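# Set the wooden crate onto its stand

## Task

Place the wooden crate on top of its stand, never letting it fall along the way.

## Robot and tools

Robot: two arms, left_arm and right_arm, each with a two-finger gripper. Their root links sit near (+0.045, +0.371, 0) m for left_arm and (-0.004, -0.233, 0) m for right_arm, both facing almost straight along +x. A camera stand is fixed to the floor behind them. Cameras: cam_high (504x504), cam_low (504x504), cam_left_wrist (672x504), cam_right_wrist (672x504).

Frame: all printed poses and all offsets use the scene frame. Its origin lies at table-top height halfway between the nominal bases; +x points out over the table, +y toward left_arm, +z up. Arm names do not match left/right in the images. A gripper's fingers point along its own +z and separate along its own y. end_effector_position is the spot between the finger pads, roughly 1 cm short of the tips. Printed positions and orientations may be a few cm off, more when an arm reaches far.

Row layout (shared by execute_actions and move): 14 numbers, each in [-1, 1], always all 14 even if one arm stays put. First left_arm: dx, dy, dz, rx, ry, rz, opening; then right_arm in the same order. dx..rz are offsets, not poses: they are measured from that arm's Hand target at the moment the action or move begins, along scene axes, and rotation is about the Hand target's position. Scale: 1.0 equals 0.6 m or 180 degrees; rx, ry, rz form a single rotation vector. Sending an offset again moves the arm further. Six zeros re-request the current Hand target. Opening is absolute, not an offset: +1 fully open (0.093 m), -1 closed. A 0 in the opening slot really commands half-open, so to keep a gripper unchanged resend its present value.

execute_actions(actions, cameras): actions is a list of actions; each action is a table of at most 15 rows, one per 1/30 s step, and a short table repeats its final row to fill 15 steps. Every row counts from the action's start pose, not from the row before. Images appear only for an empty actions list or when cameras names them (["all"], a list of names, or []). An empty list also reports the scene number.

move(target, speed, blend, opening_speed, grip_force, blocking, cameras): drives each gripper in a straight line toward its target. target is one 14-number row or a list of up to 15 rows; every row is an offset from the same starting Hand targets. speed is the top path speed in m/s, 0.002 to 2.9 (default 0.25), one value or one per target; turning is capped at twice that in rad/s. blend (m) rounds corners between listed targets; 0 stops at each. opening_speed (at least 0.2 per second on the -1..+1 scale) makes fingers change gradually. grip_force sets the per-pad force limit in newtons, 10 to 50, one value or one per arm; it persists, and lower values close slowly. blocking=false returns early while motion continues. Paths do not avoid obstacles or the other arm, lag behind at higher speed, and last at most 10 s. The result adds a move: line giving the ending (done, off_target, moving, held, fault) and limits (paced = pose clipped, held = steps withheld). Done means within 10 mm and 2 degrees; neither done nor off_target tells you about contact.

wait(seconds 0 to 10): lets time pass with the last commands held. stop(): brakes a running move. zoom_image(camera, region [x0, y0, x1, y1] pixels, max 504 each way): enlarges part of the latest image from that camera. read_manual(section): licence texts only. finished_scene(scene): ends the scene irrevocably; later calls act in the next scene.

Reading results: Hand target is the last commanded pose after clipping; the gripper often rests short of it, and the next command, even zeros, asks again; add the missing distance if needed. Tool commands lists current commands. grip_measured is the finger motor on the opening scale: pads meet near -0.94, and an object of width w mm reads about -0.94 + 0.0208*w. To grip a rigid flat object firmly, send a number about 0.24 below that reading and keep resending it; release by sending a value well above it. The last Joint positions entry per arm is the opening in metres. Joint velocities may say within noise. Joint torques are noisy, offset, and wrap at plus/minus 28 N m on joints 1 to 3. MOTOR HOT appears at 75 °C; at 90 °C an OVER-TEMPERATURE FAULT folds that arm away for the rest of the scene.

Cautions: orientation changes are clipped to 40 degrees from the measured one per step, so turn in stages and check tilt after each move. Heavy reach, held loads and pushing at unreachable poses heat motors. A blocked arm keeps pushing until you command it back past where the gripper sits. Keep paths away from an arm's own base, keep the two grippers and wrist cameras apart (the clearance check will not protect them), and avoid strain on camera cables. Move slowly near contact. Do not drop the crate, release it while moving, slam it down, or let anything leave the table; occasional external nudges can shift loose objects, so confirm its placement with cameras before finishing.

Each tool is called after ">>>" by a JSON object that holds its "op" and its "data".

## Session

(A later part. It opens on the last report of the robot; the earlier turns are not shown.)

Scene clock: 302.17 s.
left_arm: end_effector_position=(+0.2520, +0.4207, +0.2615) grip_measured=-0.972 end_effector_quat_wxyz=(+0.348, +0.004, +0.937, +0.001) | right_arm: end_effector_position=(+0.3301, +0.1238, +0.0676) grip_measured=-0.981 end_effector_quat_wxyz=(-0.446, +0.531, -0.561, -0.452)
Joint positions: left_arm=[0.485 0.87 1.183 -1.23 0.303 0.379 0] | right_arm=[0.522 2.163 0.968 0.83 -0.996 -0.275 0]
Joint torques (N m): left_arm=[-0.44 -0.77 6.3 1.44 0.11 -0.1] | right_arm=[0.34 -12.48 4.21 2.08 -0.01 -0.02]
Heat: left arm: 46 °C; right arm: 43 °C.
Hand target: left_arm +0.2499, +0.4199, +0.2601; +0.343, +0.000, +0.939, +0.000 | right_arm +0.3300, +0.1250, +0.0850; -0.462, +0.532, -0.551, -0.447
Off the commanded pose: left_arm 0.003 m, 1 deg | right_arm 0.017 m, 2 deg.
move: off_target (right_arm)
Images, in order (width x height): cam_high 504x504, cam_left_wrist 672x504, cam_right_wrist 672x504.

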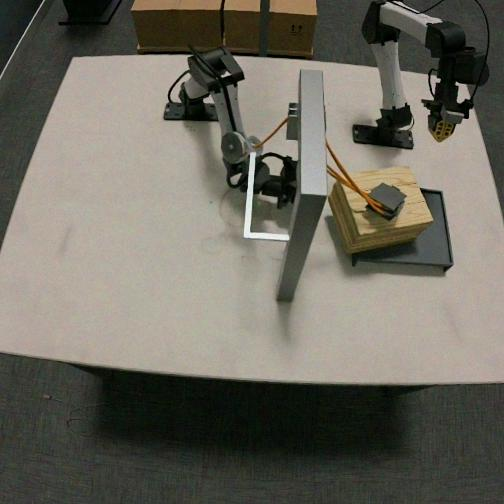

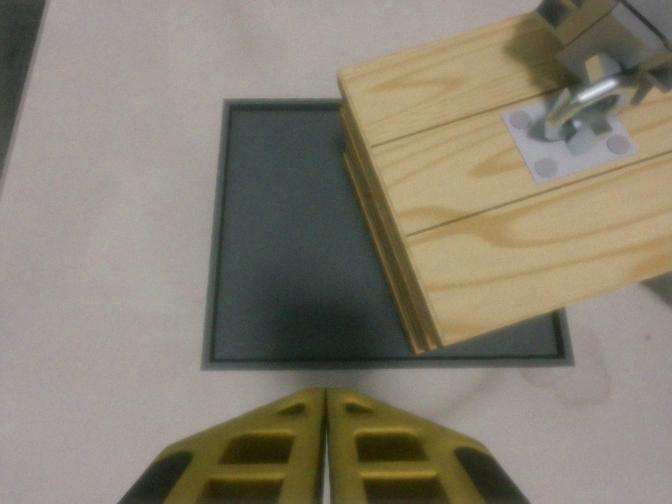

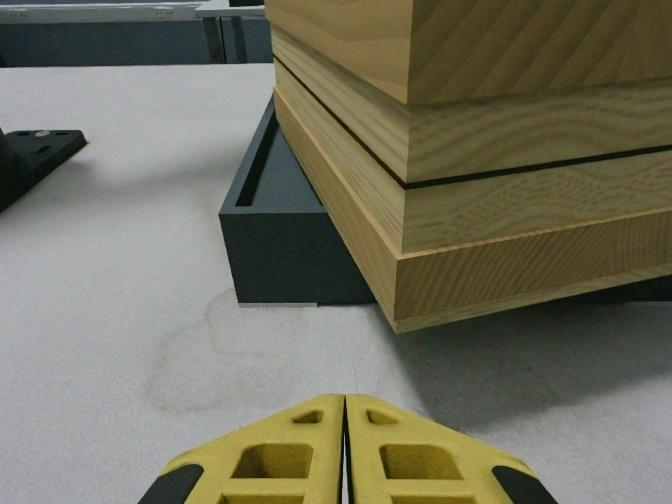

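>>> {"op": "move", "data": {"target": [[-0.0165,-0.1417,-0.2,0,-0.0944,0,-1, 0.02,0.03,0.0083,0,0,0,-1],[0,-0.1417,-0.28,0,-0.0944,0,-1, 0.025,0.1,0.0083,0,0,0,-1],[0.125,-0.1417,-0.28,0,-0.0944,0,-1, 0.0167,0.1667,0.0083,0,0,0,-1]], "speed": [0.25,0.15,0.06], "blend": [0.02,0.01,0], "cameras": ["cam_high","cam_right_wrist","cam_left_wrist"]}}

Scene clock: 324.00 s.
left_arm: end_effector_position=(+0.3030, +0.3619, +0.0813) grip_measured=-0.972 end_effector_quat_wxyz=(+0.454, -0.032, +0.888, +0.062) | right_arm: end_effector_position=(+0.3371, +0.1872, +0.0962) grip_measured=-0.981 end_effector_quat_wxyz=(-0.448, +0.537, -0.538, -0.470)
Joint positions: left_arm=[-0.247 0.748 0.233 -0.151 -0.348 -0.16 0] | right_arm=[0.632 2.226 1.187 0.769 -0.944 -0.196 0]
Joint torques (N m): left_arm=[-0.69 1.66 9.14 2.66 1.12 0.17] | right_arm=[7.08 -6.9 12.64 1.99 1.2 0.12]
Heat: left arm: 45 °C; right arm: 48 °C.
Hand target: left_arm +0.3249, +0.3348, +0.0920; +0.478, +0.000, +0.879, +0.000 | right_arm +0.3401, +0.2249, +0.0898; -0.462, +0.532, -0.551, -0.447
Off the commanded pose: left_arm 0.036 m, 9 deg | right_arm 0.038 m, 4 deg.
move: off_target (left_arm, right_arm)
Images, in order (width x height): cam_high 504x504, cam_left_wrist 672x504, cam_right_wrist 672x504.

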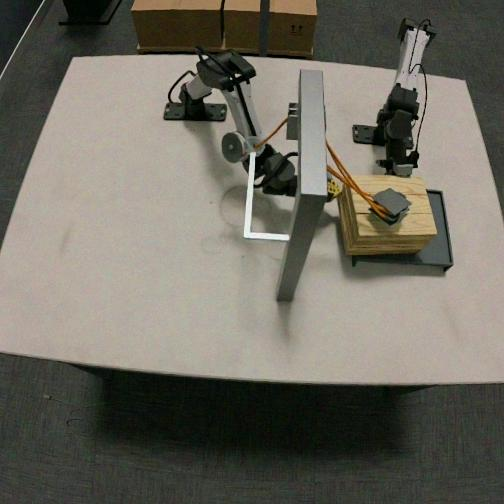

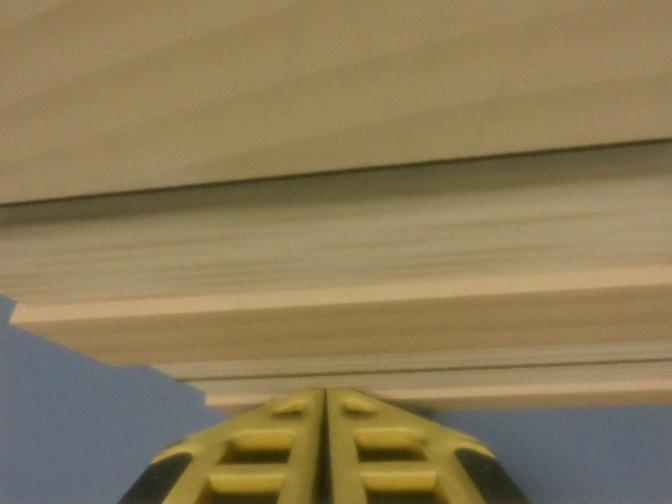

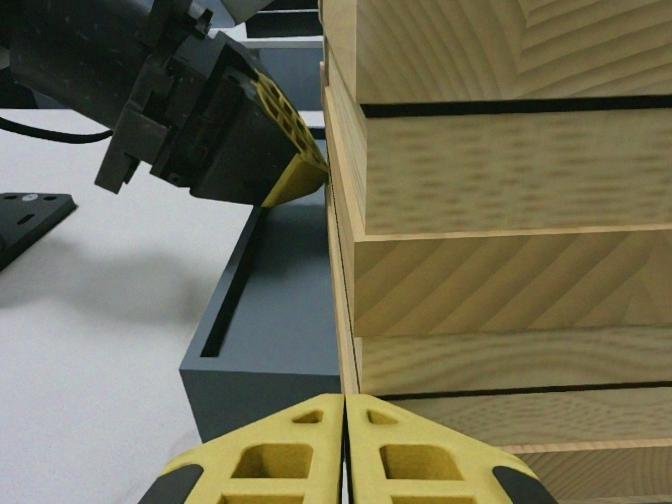

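>>> {"op": "zoom_image", "data": {"camera": "cam_high", "region": [325, 155, 465, 285]}}

Scaled by 3.600.

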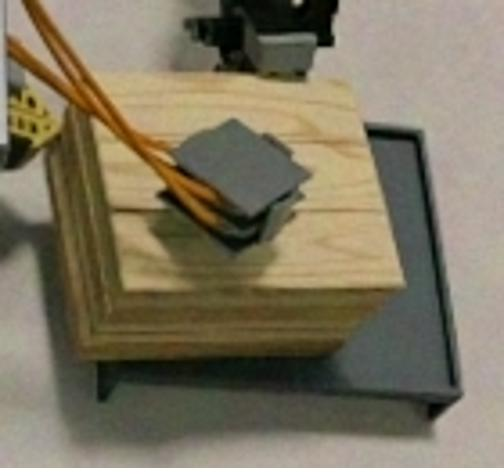

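>>> {"op": "move", "data": {"target": [-0.1,0.05,0.03,0,0,0,-1, 0.0,0.1,-0.005,0,0,0,-1], "speed": [0.08], "cameras": ["cam_high","cam_right_wrist","cam_left_wrist"]}}

Scene clock: 343.87 s.
left_arm: end_effector_position=(+0.2643, +0.3651, +0.0985) grip_measured=-0.972 end_effector_quat_wxyz=(+0.468, -0.004, +0.884, +0.001) | right_arm: end_effector_position=(+0.3251, +0.2432, +0.0934) grip_measured=-0.981 end_effector_quat_wxyz=(-0.424, +0.552, -0.522, -0.492)
Joint positions: left_arm=[-0.073 0.328 0.233 -0.505 -0.075 -0.054 0] | right_arm=[0.729 2.335 1.381 0.692 -0.926 -0.165 0]
Joint torques (N m): left_arm=[0.46 0.1 9.54 1.83 0.08 0.13] | right_arm=[6.48 -7.36 14.17 2.1 1.84 0.06]
Heat: left arm: 45 °C; right arm: 46 °C.
Hand target: left_arm +0.2649, +0.3648, +0.1100; +0.478, +0.000, +0.879, +0.000 | right_arm +0.3401, +0.2849, +0.0870; -0.462, +0.532, -0.551, -0.447
Off the commanded pose: left_arm 0.012 m, 1 deg | right_arm 0.045 m, 8 deg.
move: off_target (left_arm, right_arm)
Images, in order (width x height): cam_high 504x504, cam_left_wrist 672x504, cam_right_wrist 672x504.

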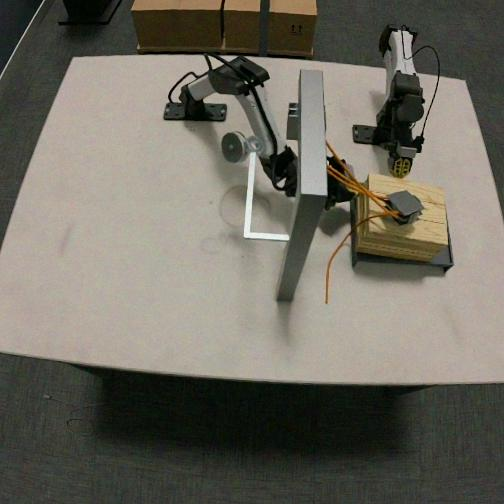

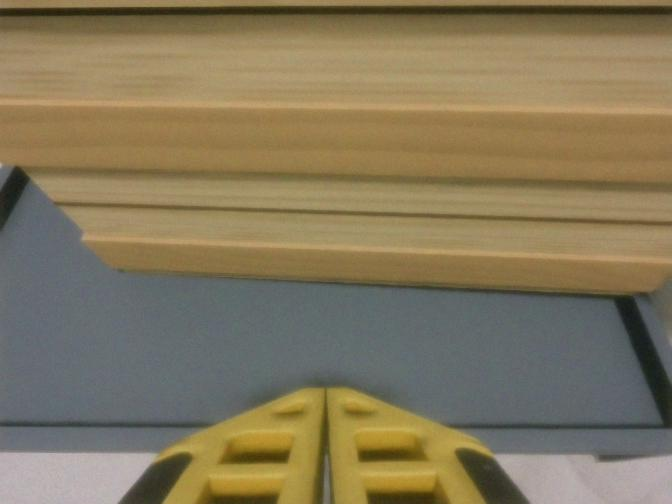

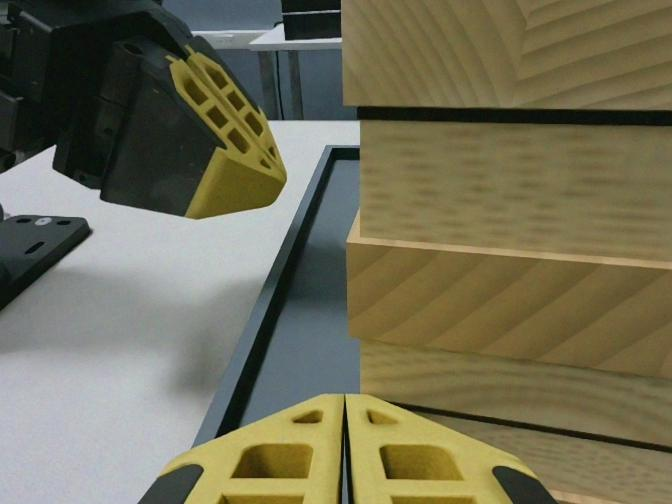

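>>> {"op": "zoom_image", "data": {"camera": "cam_high", "region": [300, 150, 470, 310]}}

>>> {"op": "execute_actions", "data": {"actions": [], "cameras": ["cam_low","cam_high"]}}

>>> {"op": "zoom_image", "data": {"camera": "cam_low", "region": [100, 130, 280, 340]}}

Scaled by 2.965.

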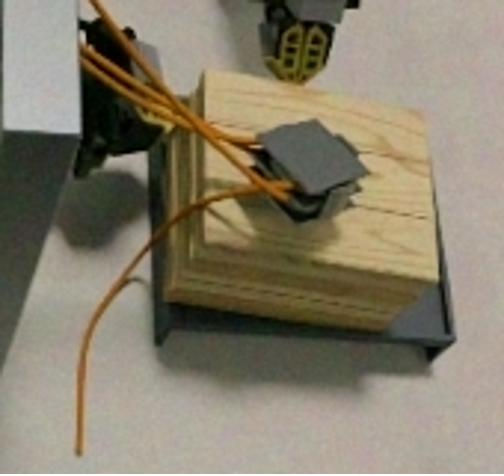

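Scene clock: 348.57 s.
left_arm: end_effector_position=(+0.2642, +0.3650, +0.0984) grip_measured=-0.972 end_effector_quat_wxyz=(+0.467, -0.004, +0.884, +0.001) | right_arm: end_effector_position=(+0.3251, +0.2432, +0.0934) grip_measured=-0.981 end_effector_quat_wxyz=(-0.424, +0.552, -0.522, -0.492)
Joint positions: left_arm=[-0.073 0.328 0.233 -0.505 -0.075 -0.054 0] | right_arm=[0.729 2.335 1.381 0.692 -0.926 -0.165 0]
Joint velocities: within noise
Joint torques (N m): left_arm=[0.46 0.13 9.55 1.85 0.08 0.13] | right_arm=[6.41 -7.5 14.39 2.13 1.81 0.14]
Heat: left arm: 45 °C; right arm: 46 °C.
Hand target: left_arm +0.2649, +0.3648, +0.1100; +0.478, +0.000, +0.879, +0.000 | right_arm +0.3401, +0.2849, +0.0870; -0.462, +0.532, -0.551, -0.447
Tool commands: left_gripper/opening=-1.0 right_gripper/opening=-1.0
Off the commanded pose: left_arm 0.012 m, 1 deg | right_arm 0.045 m, 8 deg.
Images, in order (width x height): cam_high 504x504, cam_low 504x504.

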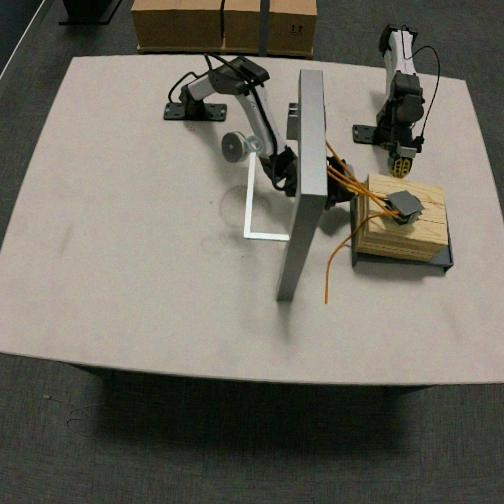

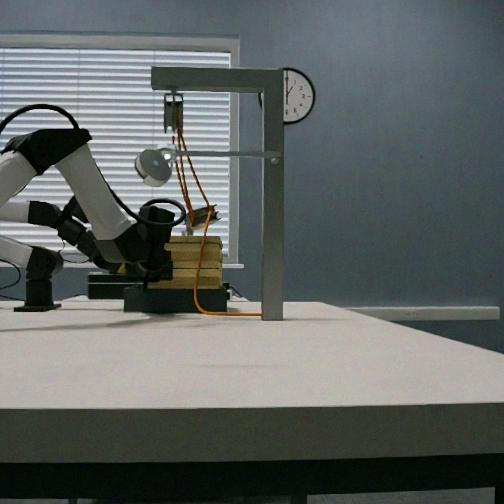

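Scaled by 2.400.

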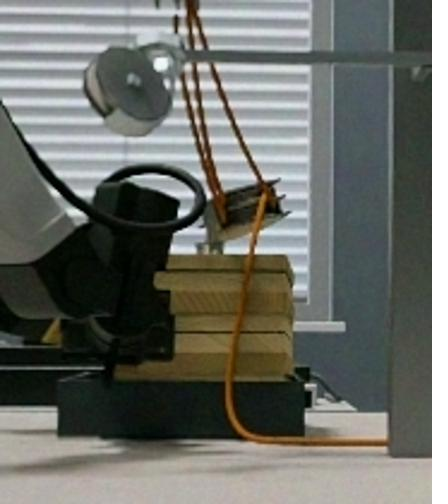

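>>> {"op": "move", "data": {"target": [[0,0,0,0,0,0,-1, -0.0167,-0.133,0.005,0,0,0,-1],[0,0,0,0,0,0,-1, 0.125,-0.133,0.005,0,0,0,-1],[0,0,0,0,0,0,-1, 0.12,0.03,0.0017,0,0,0,-1]], "speed": [0.2,0.2,0.07], "blend": [0.015,0.015,0], "cameras": ["all"]}}

Scene clock: 376.33 s.
left_arm: end_effector_position=(+0.2642, +0.3651, +0.0983) grip_measured=-0.972 end_effector_quat_wxyz=(+0.467, -0.004, +0.884, +0.001) | right_arm: end_effector_position=(+0.4233, +0.2483, +0.0902) grip_measured=-0.981 end_effector_quat_wxyz=(-0.440, +0.528, -0.558, -0.465)
Joint positions: left_arm=[-0.072 0.328 0.233 -0.506 -0.075 -0.054 0] | right_arm=[0.634 2.544 1.808 0.437 -0.912 -0.183 0]
Joint torques (N m): left_arm=[0.42 0.05 9.59 1.85 0.07 0.14] | right_arm=[9.09 -9.58 13.26 2.43 1.06 0.06]
Heat: left arm: 46 °C; right arm: 52 °C.
Hand target: left_arm +0.2649, +0.3649, +0.1100; +0.478, +0.000, +0.879, +0.000 | right_arm +0.4120, +0.3030, +0.0879; -0.462, +0.532, -0.551, -0.447
Off the commanded pose: left_arm 0.012 m, 1 deg | right_arm 0.056 m, 3 deg.
move: off_target (left_arm, right_arm)

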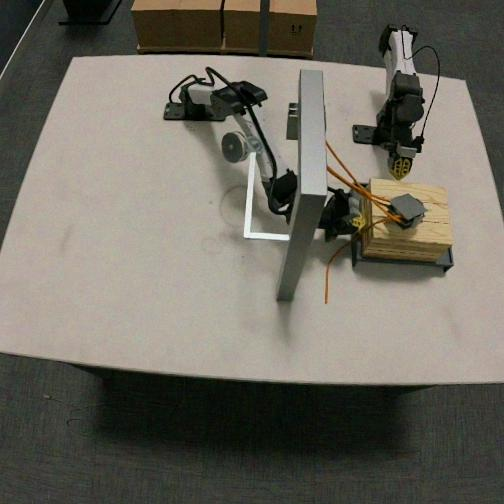

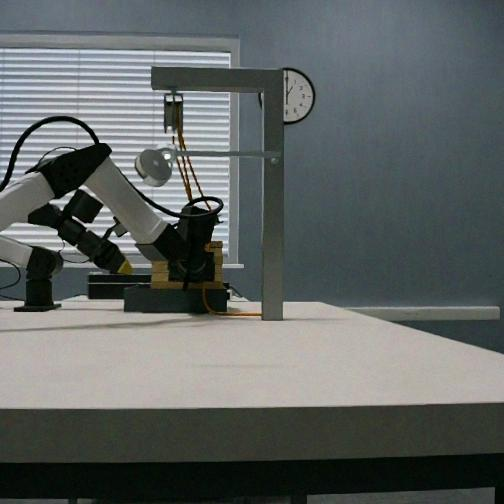

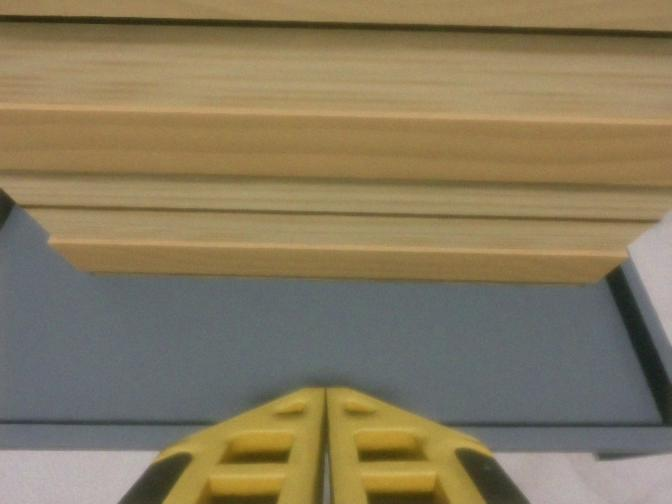

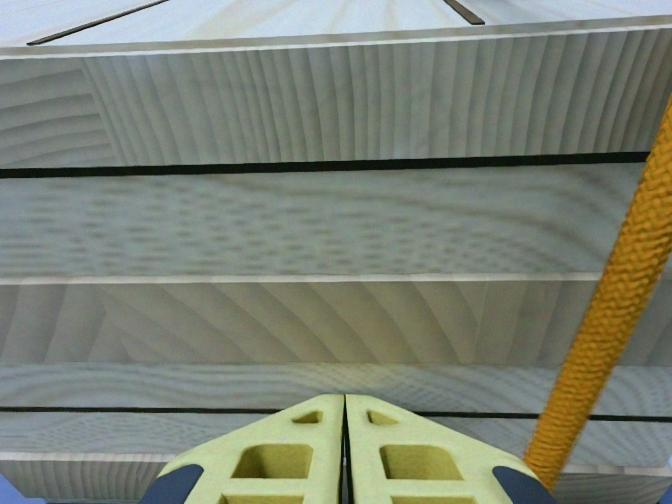

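>>> {"op": "move", "data": {"target": [0,0,0,0,0,0,-1, 0.0,0.05,0.0,0,0,0,-1], "speed": [0.05], "cameras": ["cam_high","cam_left_wrist"]}}

Scene clock: 381.87 s.
left_arm: end_effector_position=(+0.2642, +0.3651, +0.0983) grip_measured=-0.972 end_effector_quat_wxyz=(+0.467, -0.004, +0.884, +0.001) | right_arm: end_effector_position=(+0.4282, +0.2564, +0.0902) grip_measured=-0.981 end_effector_quat_wxyz=(-0.432, +0.525, -0.562, -0.471)
Joint positions: left_arm=[-0.072 0.328 0.233 -0.506 -0.075 -0.054 0] | right_arm=[0.639 2.582 1.889 0.386 -0.916 -0.168 0]
Joint torques (N m): left_arm=[0.43 0.09 9.59 1.84 0.06 0.14] | right_arm=[11.81 -9.47 14.72 2.68 1.47 0.09]
Heat: left arm: 46 °C; right arm: 52 °C.
Hand target: left_arm +0.2649, +0.3649, +0.1100; +0.478, +0.000, +0.879, +0.000 | right_arm +0.4119, +0.3330, +0.0878; -0.462, +0.532, -0.551, -0.447
Off the commanded pose: left_arm 0.012 m, 1 deg | right_arm 0.078 m, 5 deg.
move: off_target (left_arm, right_arm)
Images, in order (width x height): cam_high 504x504, cam_left_wrist 672x504.

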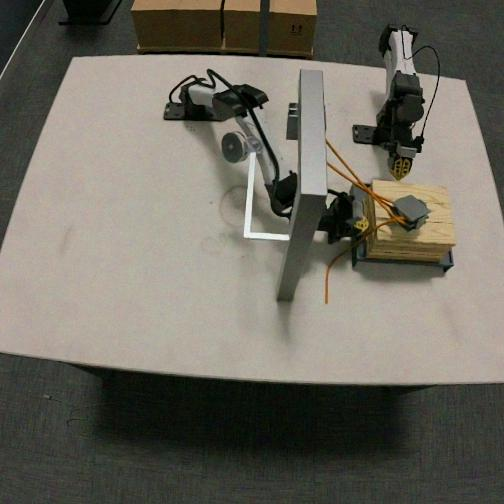

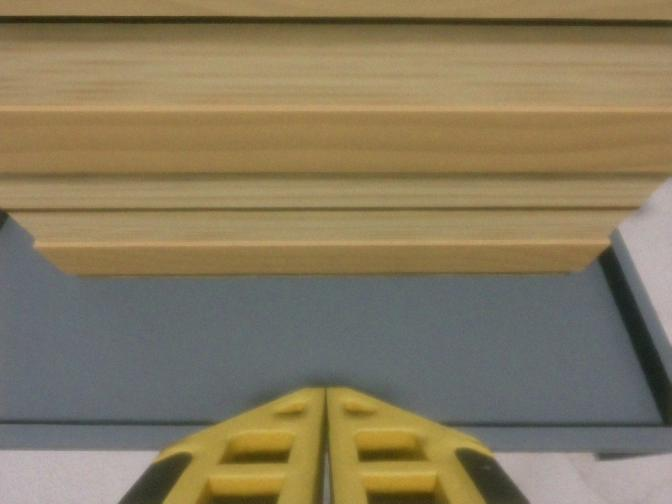

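>>> {"op": "zoom_image", "data": {"camera": "cam_high", "region": [340, 160, 460, 280]}}

Scaled by 4.200.

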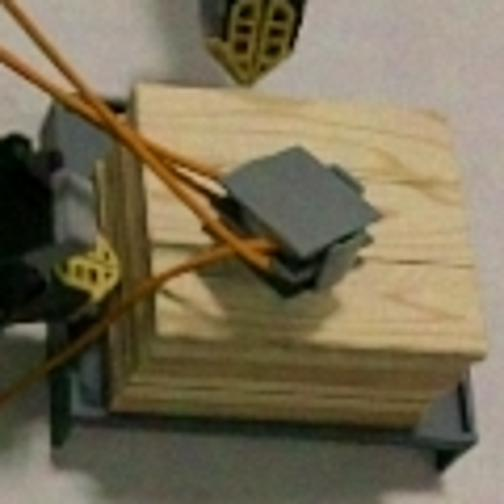

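>>> {"op": "move", "data": {"target": [0,0,0,0,0,0,-1, -0.04,-0.27,0.01,0,0,0,-1], "speed": [0.2], "cameras": ["all"]}}

Scene clock: 404.37 s.
left_arm: end_effector_position=(+0.2642, +0.3651, +0.0983) grip_measured=-0.972 end_effector_quat_wxyz=(+0.467, -0.004, +0.884, +0.001) | right_arm: end_effector_position=(+0.3926, +0.1686, +0.0677) grip_measured=-0.981 end_effector_quat_wxyz=(+0.441, -0.520, +0.577, +0.449)
Joint positions: left_arm=[-0.072 0.328 0.233 -0.506 -0.075 -0.054 0] | right_arm=[0.544 2.342 1.341 0.638 -0.951 -0.239 0]
Joint torques (N m): left_arm=[0.44 0.1 9.52 1.83 0.07 0.13] | right_arm=[0.65 -14.94 5.45 2.14 -0.28 -0.16]
Heat: left arm: 47 °C; right arm: 52 °C.
Hand target: left_arm +0.2649, +0.3649, +0.1100; +0.478, +0.000, +0.879, +0.000 | right_arm +0.3880, +0.1710, +0.0940; +0.462, -0.532, +0.551, +0.447
Off the commanded pose: left_arm 0.012 m, 1 deg | right_arm 0.027 m, 4 deg.
move: off_target (left_arm, right_arm)

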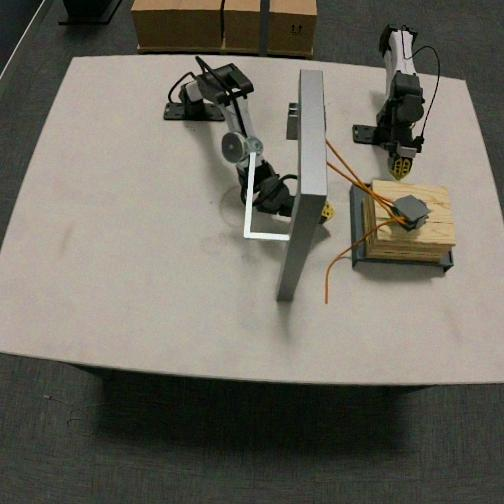

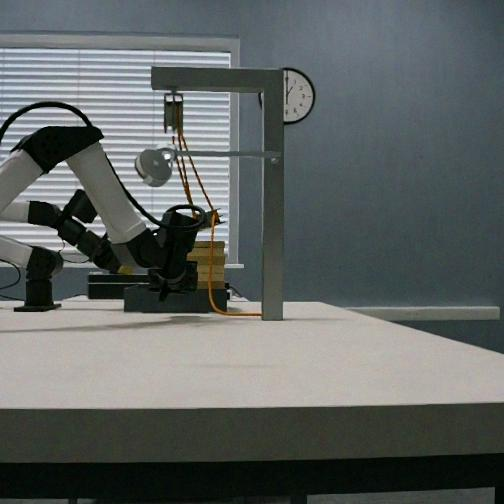

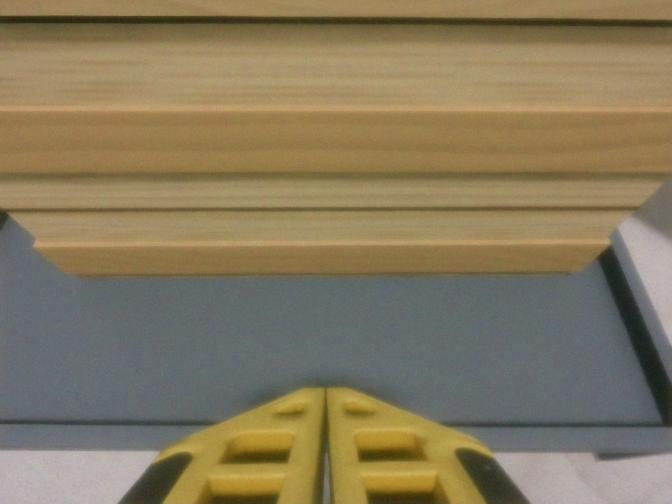

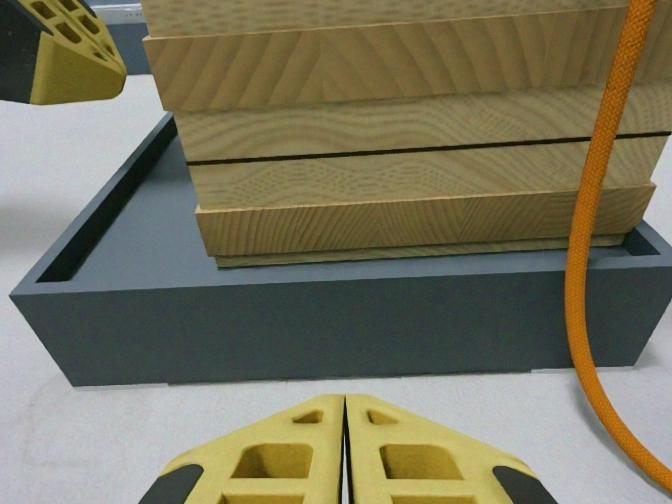

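>>> {"op": "zoom_image", "data": {"camera": "cam_low", "region": [110, 200, 250, 330]}}

>>> {"op": "zoom_image", "data": {"camera": "cam_right_wrist", "region": [168, 160, 672, 400]}}

>>> {"op": "zoom_image", "data": {"camera": "cam_high", "region": [340, 170, 460, 280]}}

Scaled by 3.600.

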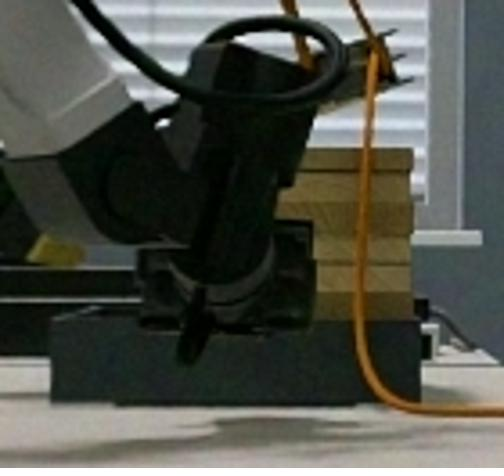

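Scaled by 1.000.

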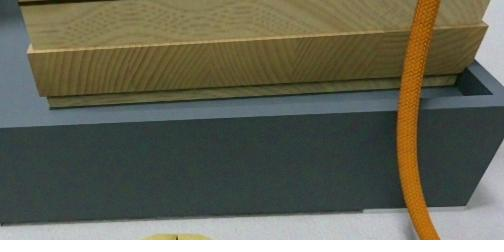

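Scaled by 4.200.

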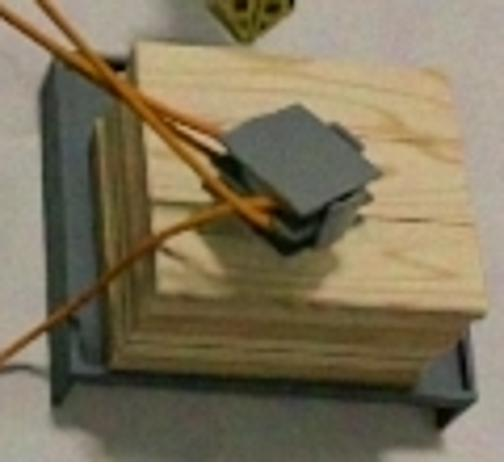

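>>> {"op": "move", "data": {"target": [[-0.008,0.1418,0.2667,0,0.0944,0,-1, -0.03,-0.1,0,0,0,0,-1],[0.4752,0.1418,0.1667,0,0.161,0,-1, -0.03,-0.1,0,0,0,0,-1],[0.5002,0.0585,0.0667,0,0.2056,0,-1, -0.03,-0.1,0,0,0,0,-1],[0.4918,0.0085,0.0033,0,0.2333,0,-1, -0.03,-0.1,0,0,0,0,-1]], "speed": [0.3,0.3,0.15,0.12], "blend": [0.03,0.01,0.01,0], "cameras": ["all"]}}

Scene clock: 475.30 s.
left_arm: end_effector_position=(+0.5599, +0.3686, +0.1218) grip_measured=-0.972 end_effector_quat_wxyz=(+0.144, +0.006, +0.990, -0.003) | right_arm: end_effector_position=(+0.3709, +0.1126, +0.0720) grip_measured=-0.981 end_effector_quat_wxyz=(+0.440, -0.522, +0.573, +0.453)
Joint positions: left_arm=[0.01 2.312 2.255 -1.225 0.008 0.009 0] | right_arm=[0.452 2.209 1.117 0.678 -1.047 -0.302 0]
Joint torques (N m): left_arm=[-0.05 -11.74 7.58 0.84 -0.08 -0.1] | right_arm=[-0.28 -13.33 5.08 2.12 -0.32 -0.23]
Heat: left arm: 49 °C; right arm: 70 °C.
Hand target: left_arm +0.5600, +0.3698, +0.1121; +0.131, +0.000, +0.991, +0.000 | right_arm +0.3699, +0.1110, +0.0939; +0.462, -0.532, +0.551, +0.447
Off the commanded pose: left_arm 0.010 m, 2 deg | right_arm 0.022 m, 4 deg.
move: off_target (right_arm)

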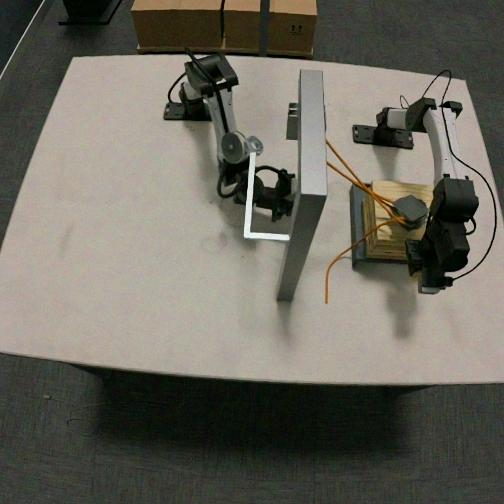

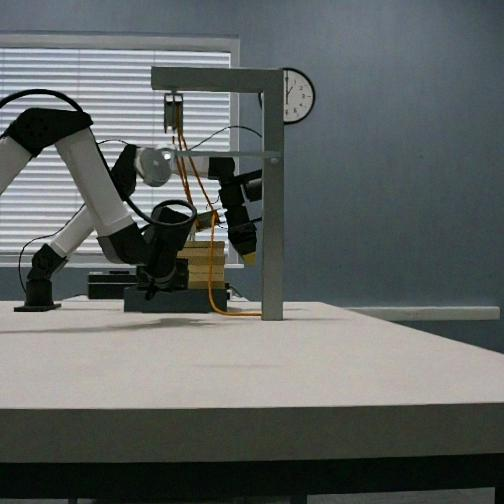

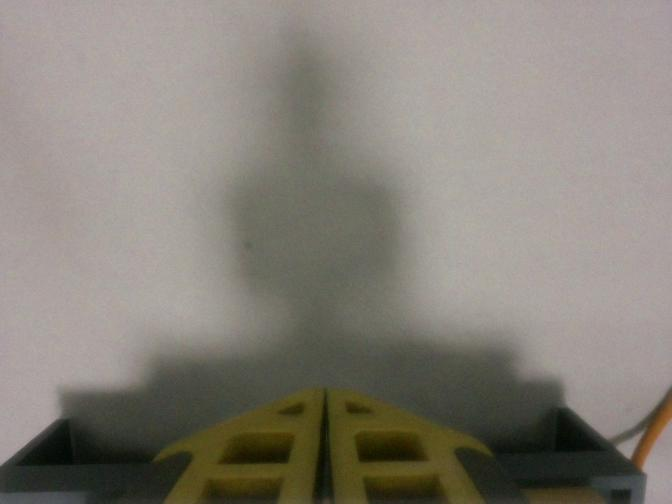

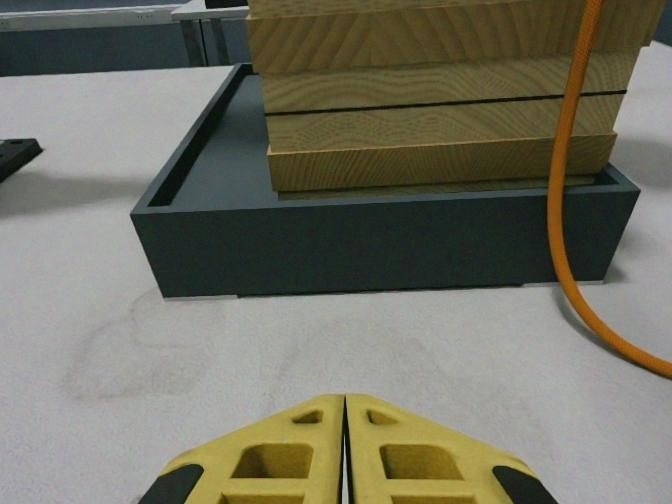

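>>> {"op": "move", "data": {"target": [-0.1,0,-0.01,0,0,0,-1, -0.06,-0.4333,0.06,0,0,0,-1], "speed": [0.15], "cameras": ["cam_left_wrist","cam_high"]}}

Scene clock: 483.57 s.
left_arm: end_effector_position=(+0.5557, +0.3694, +0.0975) grip_measured=-0.972 end_effector_quat_wxyz=(+0.206, -0.001, +0.979, -0.003) | right_arm: end_effector_position=(+0.3311, -0.1506, +0.1320) grip_measured=-0.981 end_effector_quat_wxyz=(+0.465, -0.514, +0.590, +0.414)
Joint positions: left_arm=[0.01 2.137 1.83 -0.849 0.004 -0.006 0] | right_arm=[-0.253 2.025 1.308 -1.349 -1.312 -2.07 0]
Joint torques (N m): left_arm=[-0.09 -20 4.22 -0.69 -0.02 0.04] | right_arm=[1.09 -6.17 7.6 -0.47 -0.6 -0.26]
Heat: left arm: 49 °C; right arm: 68 °C.
Hand target: left_arm +0.5000, +0.3698, +0.1061; +0.131, +0.000, +0.991, +0.000 | right_arm +0.3340, -0.1490, +0.1299; +0.462, -0.532, +0.551, +0.447
Off the commanded pose: left_arm 0.056 m, 9 deg | right_arm 0.004 m, 6 deg.
joint sent to its limit (right arm) — joint 6 (wrist roll), lower limit. The joint targets are off in orientation, not in position.
move: off_target (left_arm, right_arm)
Images, in order (width x height): cam_high 504x504, cam_left_wrist 672x504.

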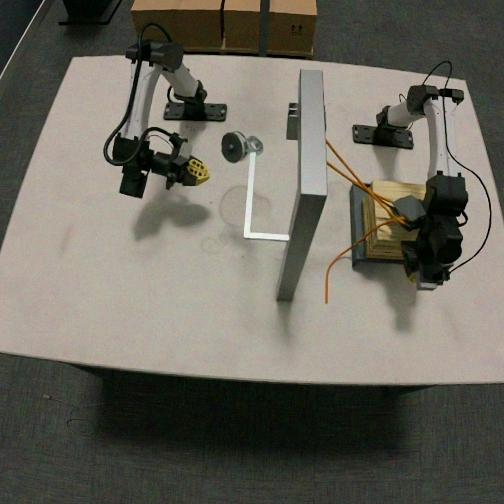

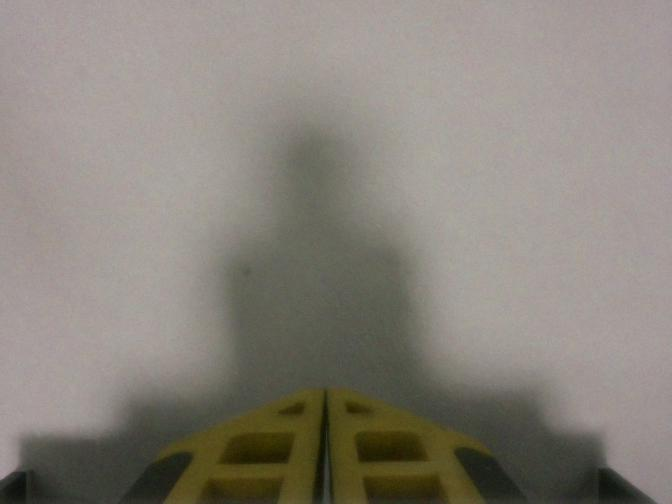

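>>> {"op": "move", "data": {"target": [-0.0833,0,0.03,0,0,0,-1, 0,0,0,0,0,0,-1], "speed": [0.06], "cameras": ["cam_left_wrist","cam_high"]}}

Scene clock: 494.80 s.
left_arm: end_effector_position=(+0.5286, +0.3849, +0.1496) grip_measured=-0.972 end_effector_quat_wxyz=(+0.261, -0.017, +0.965, +0.015) | right_arm: end_effector_position=(+0.3307, -0.1506, +0.1319) grip_measured=-0.981 end_effector_quat_wxyz=(+0.464, -0.515, +0.590, +0.414)
Joint positions: left_arm=[0.031 1.917 1.664 -0.789 -0.028 -0.008 0] | right_arm=[-0.253 2.025 1.308 -1.351 -1.31 -2.07 0]
Joint torques (N m): left_arm=[-1.32 -15.97 2.76 -1.11 0.29 0.09] | right_arm=[1.13 -5.9 7.73 -0.53 -0.53 -0.18]
Heat: left arm: 47 °C; right arm: 62 °C.
Hand target: left_arm +0.4500, +0.3699, +0.1240; +0.131, +0.000, +0.991, +0.000 | right_arm +0.3340, -0.1490, +0.1299; +0.462, -0.532, +0.551, +0.447
Off the commanded pose: left_arm 0.084 m, 15 deg | right_arm 0.004 m, 6 deg.
joint sent to its limit (right arm) — joint 6 (wrist roll), lower limit. The joint targets are off in orientation, not in position.
move: off_target (left_arm, right_arm)
Images, in order (width x height): cam_high 504x504, cam_left_wrist 672x504.

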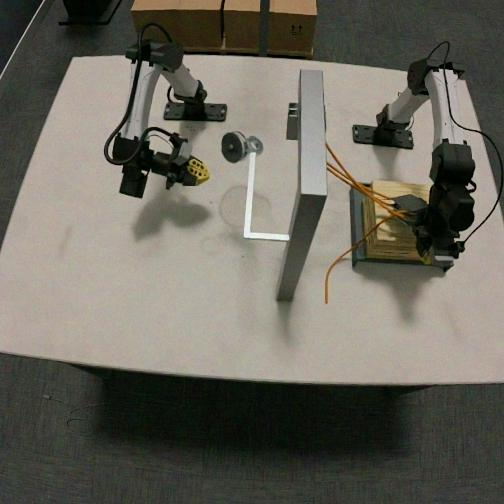

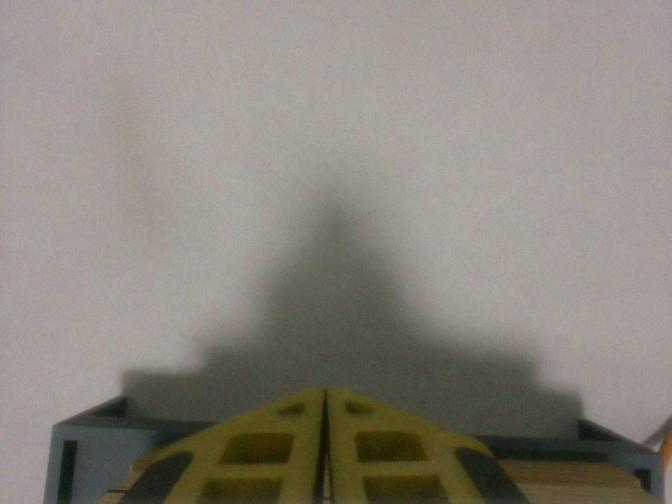

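>>> {"op": "zoom_image", "data": {"camera": "cam_high", "region": [340, 170, 460, 280]}}

>>> {"op": "zoom_image", "data": {"camera": "cam_left_wrist", "region": [30, 370, 672, 504]}}

Scaled by 4.200.

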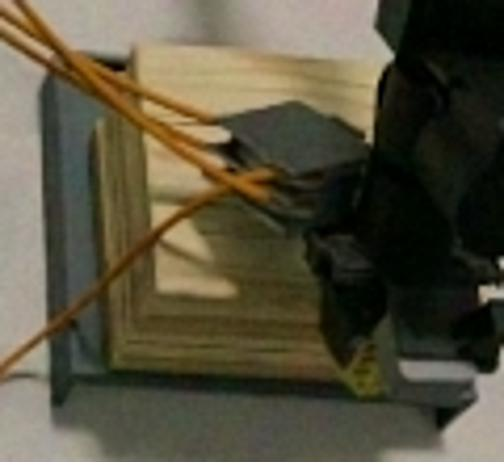

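Region (30, 370, 672, 504) is 642x134 pixels. A region can be at most 504 by 504 pixels.

>>> {"op": "move", "data": {"target": [[0.12,0.08,0.2,0,-0.111,0,-1, 0,0,0,0,0,0,-1],[-0.3167,0.1333,0.26,0,-0.15,0,-1, 0,0,0,0,0,0,-1]], "speed": [0.15,0.3], "blend": [0.02,0], "cameras": ["all"]}}

Scene clock: 504.10 s.
left_arm: end_effector_position=(+0.2610, +0.4506, +0.2847) grip_measured=-0.972 end_effector_quat_wxyz=(+0.366, -0.002, +0.930, +0.007) | right_arm: end_effector_position=(+0.3307, -0.1506, +0.1319) grip_measured=-0.981 end_effector_quat_wxyz=(+0.464, -0.515, +0.590, +0.414)
Joint positions: left_arm=[0.661 0.968 1.297 -1.253 0.412 0.506 0] | right_arm=[-0.253 2.025 1.308 -1.351 -1.31 -2.07 0]
Joint torques (N m): left_arm=[0.46 -0.69 5.63 1.38 0.35 0.12] | right_arm=[1.07 -6 7.69 -0.52 -0.58 -0.19]
Heat: left arm: 48 °C; right arm: 58 °C.
Hand target: left_arm +0.2600, +0.4498, +0.2800; +0.359, +0.000, +0.933, +0.000 | right_arm +0.3340, -0.1490, +0.1299; +0.462, -0.532, +0.551, +0.447
Off the commanded pose: left_arm 0.005 m, 1 deg | right_arm 0.004 m, 6 deg.
joint sent to its limit (right arm) — joint 6 (wrist roll), lower limit. The joint targets are off in orientation, not in position.
move: off_target (right_arm)

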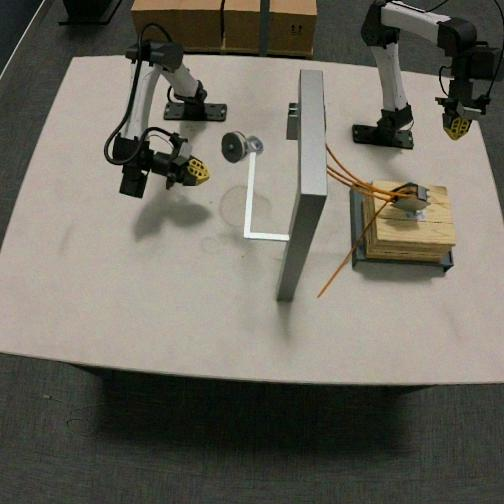

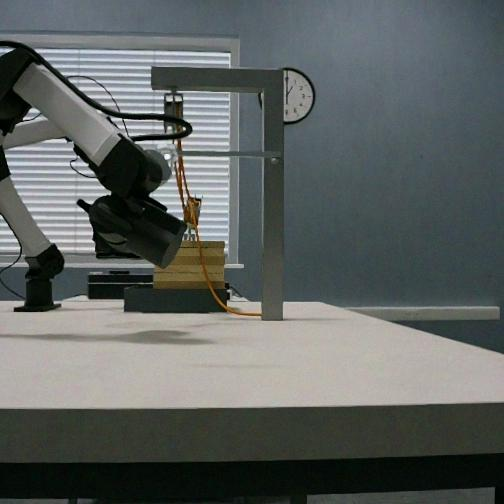

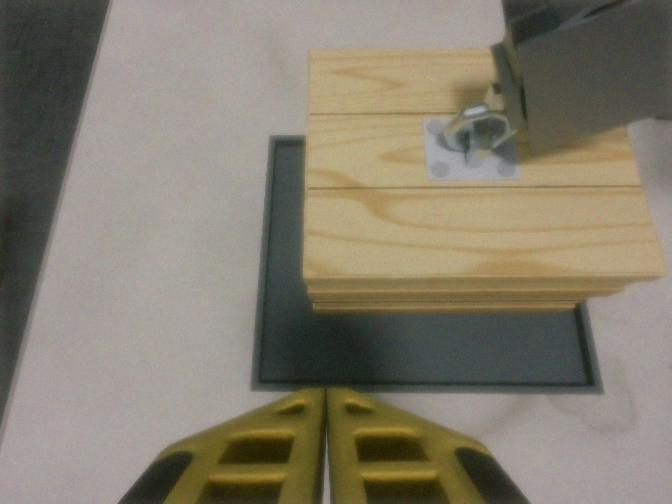

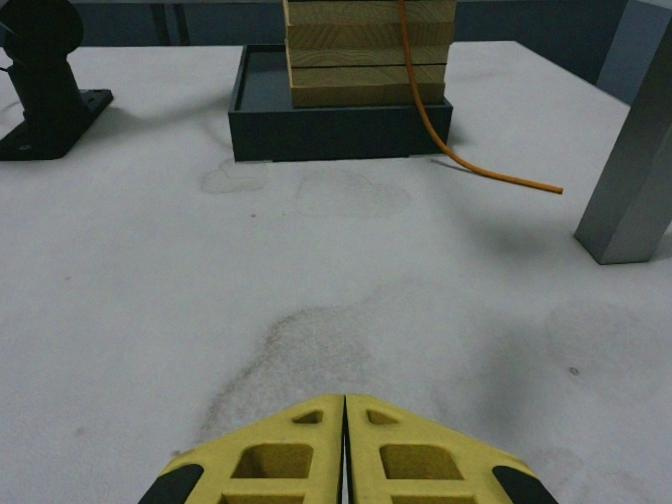

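>>> {"op": "finished_scene", "data": {"scene": 2}}

The scene is finished: the task was done.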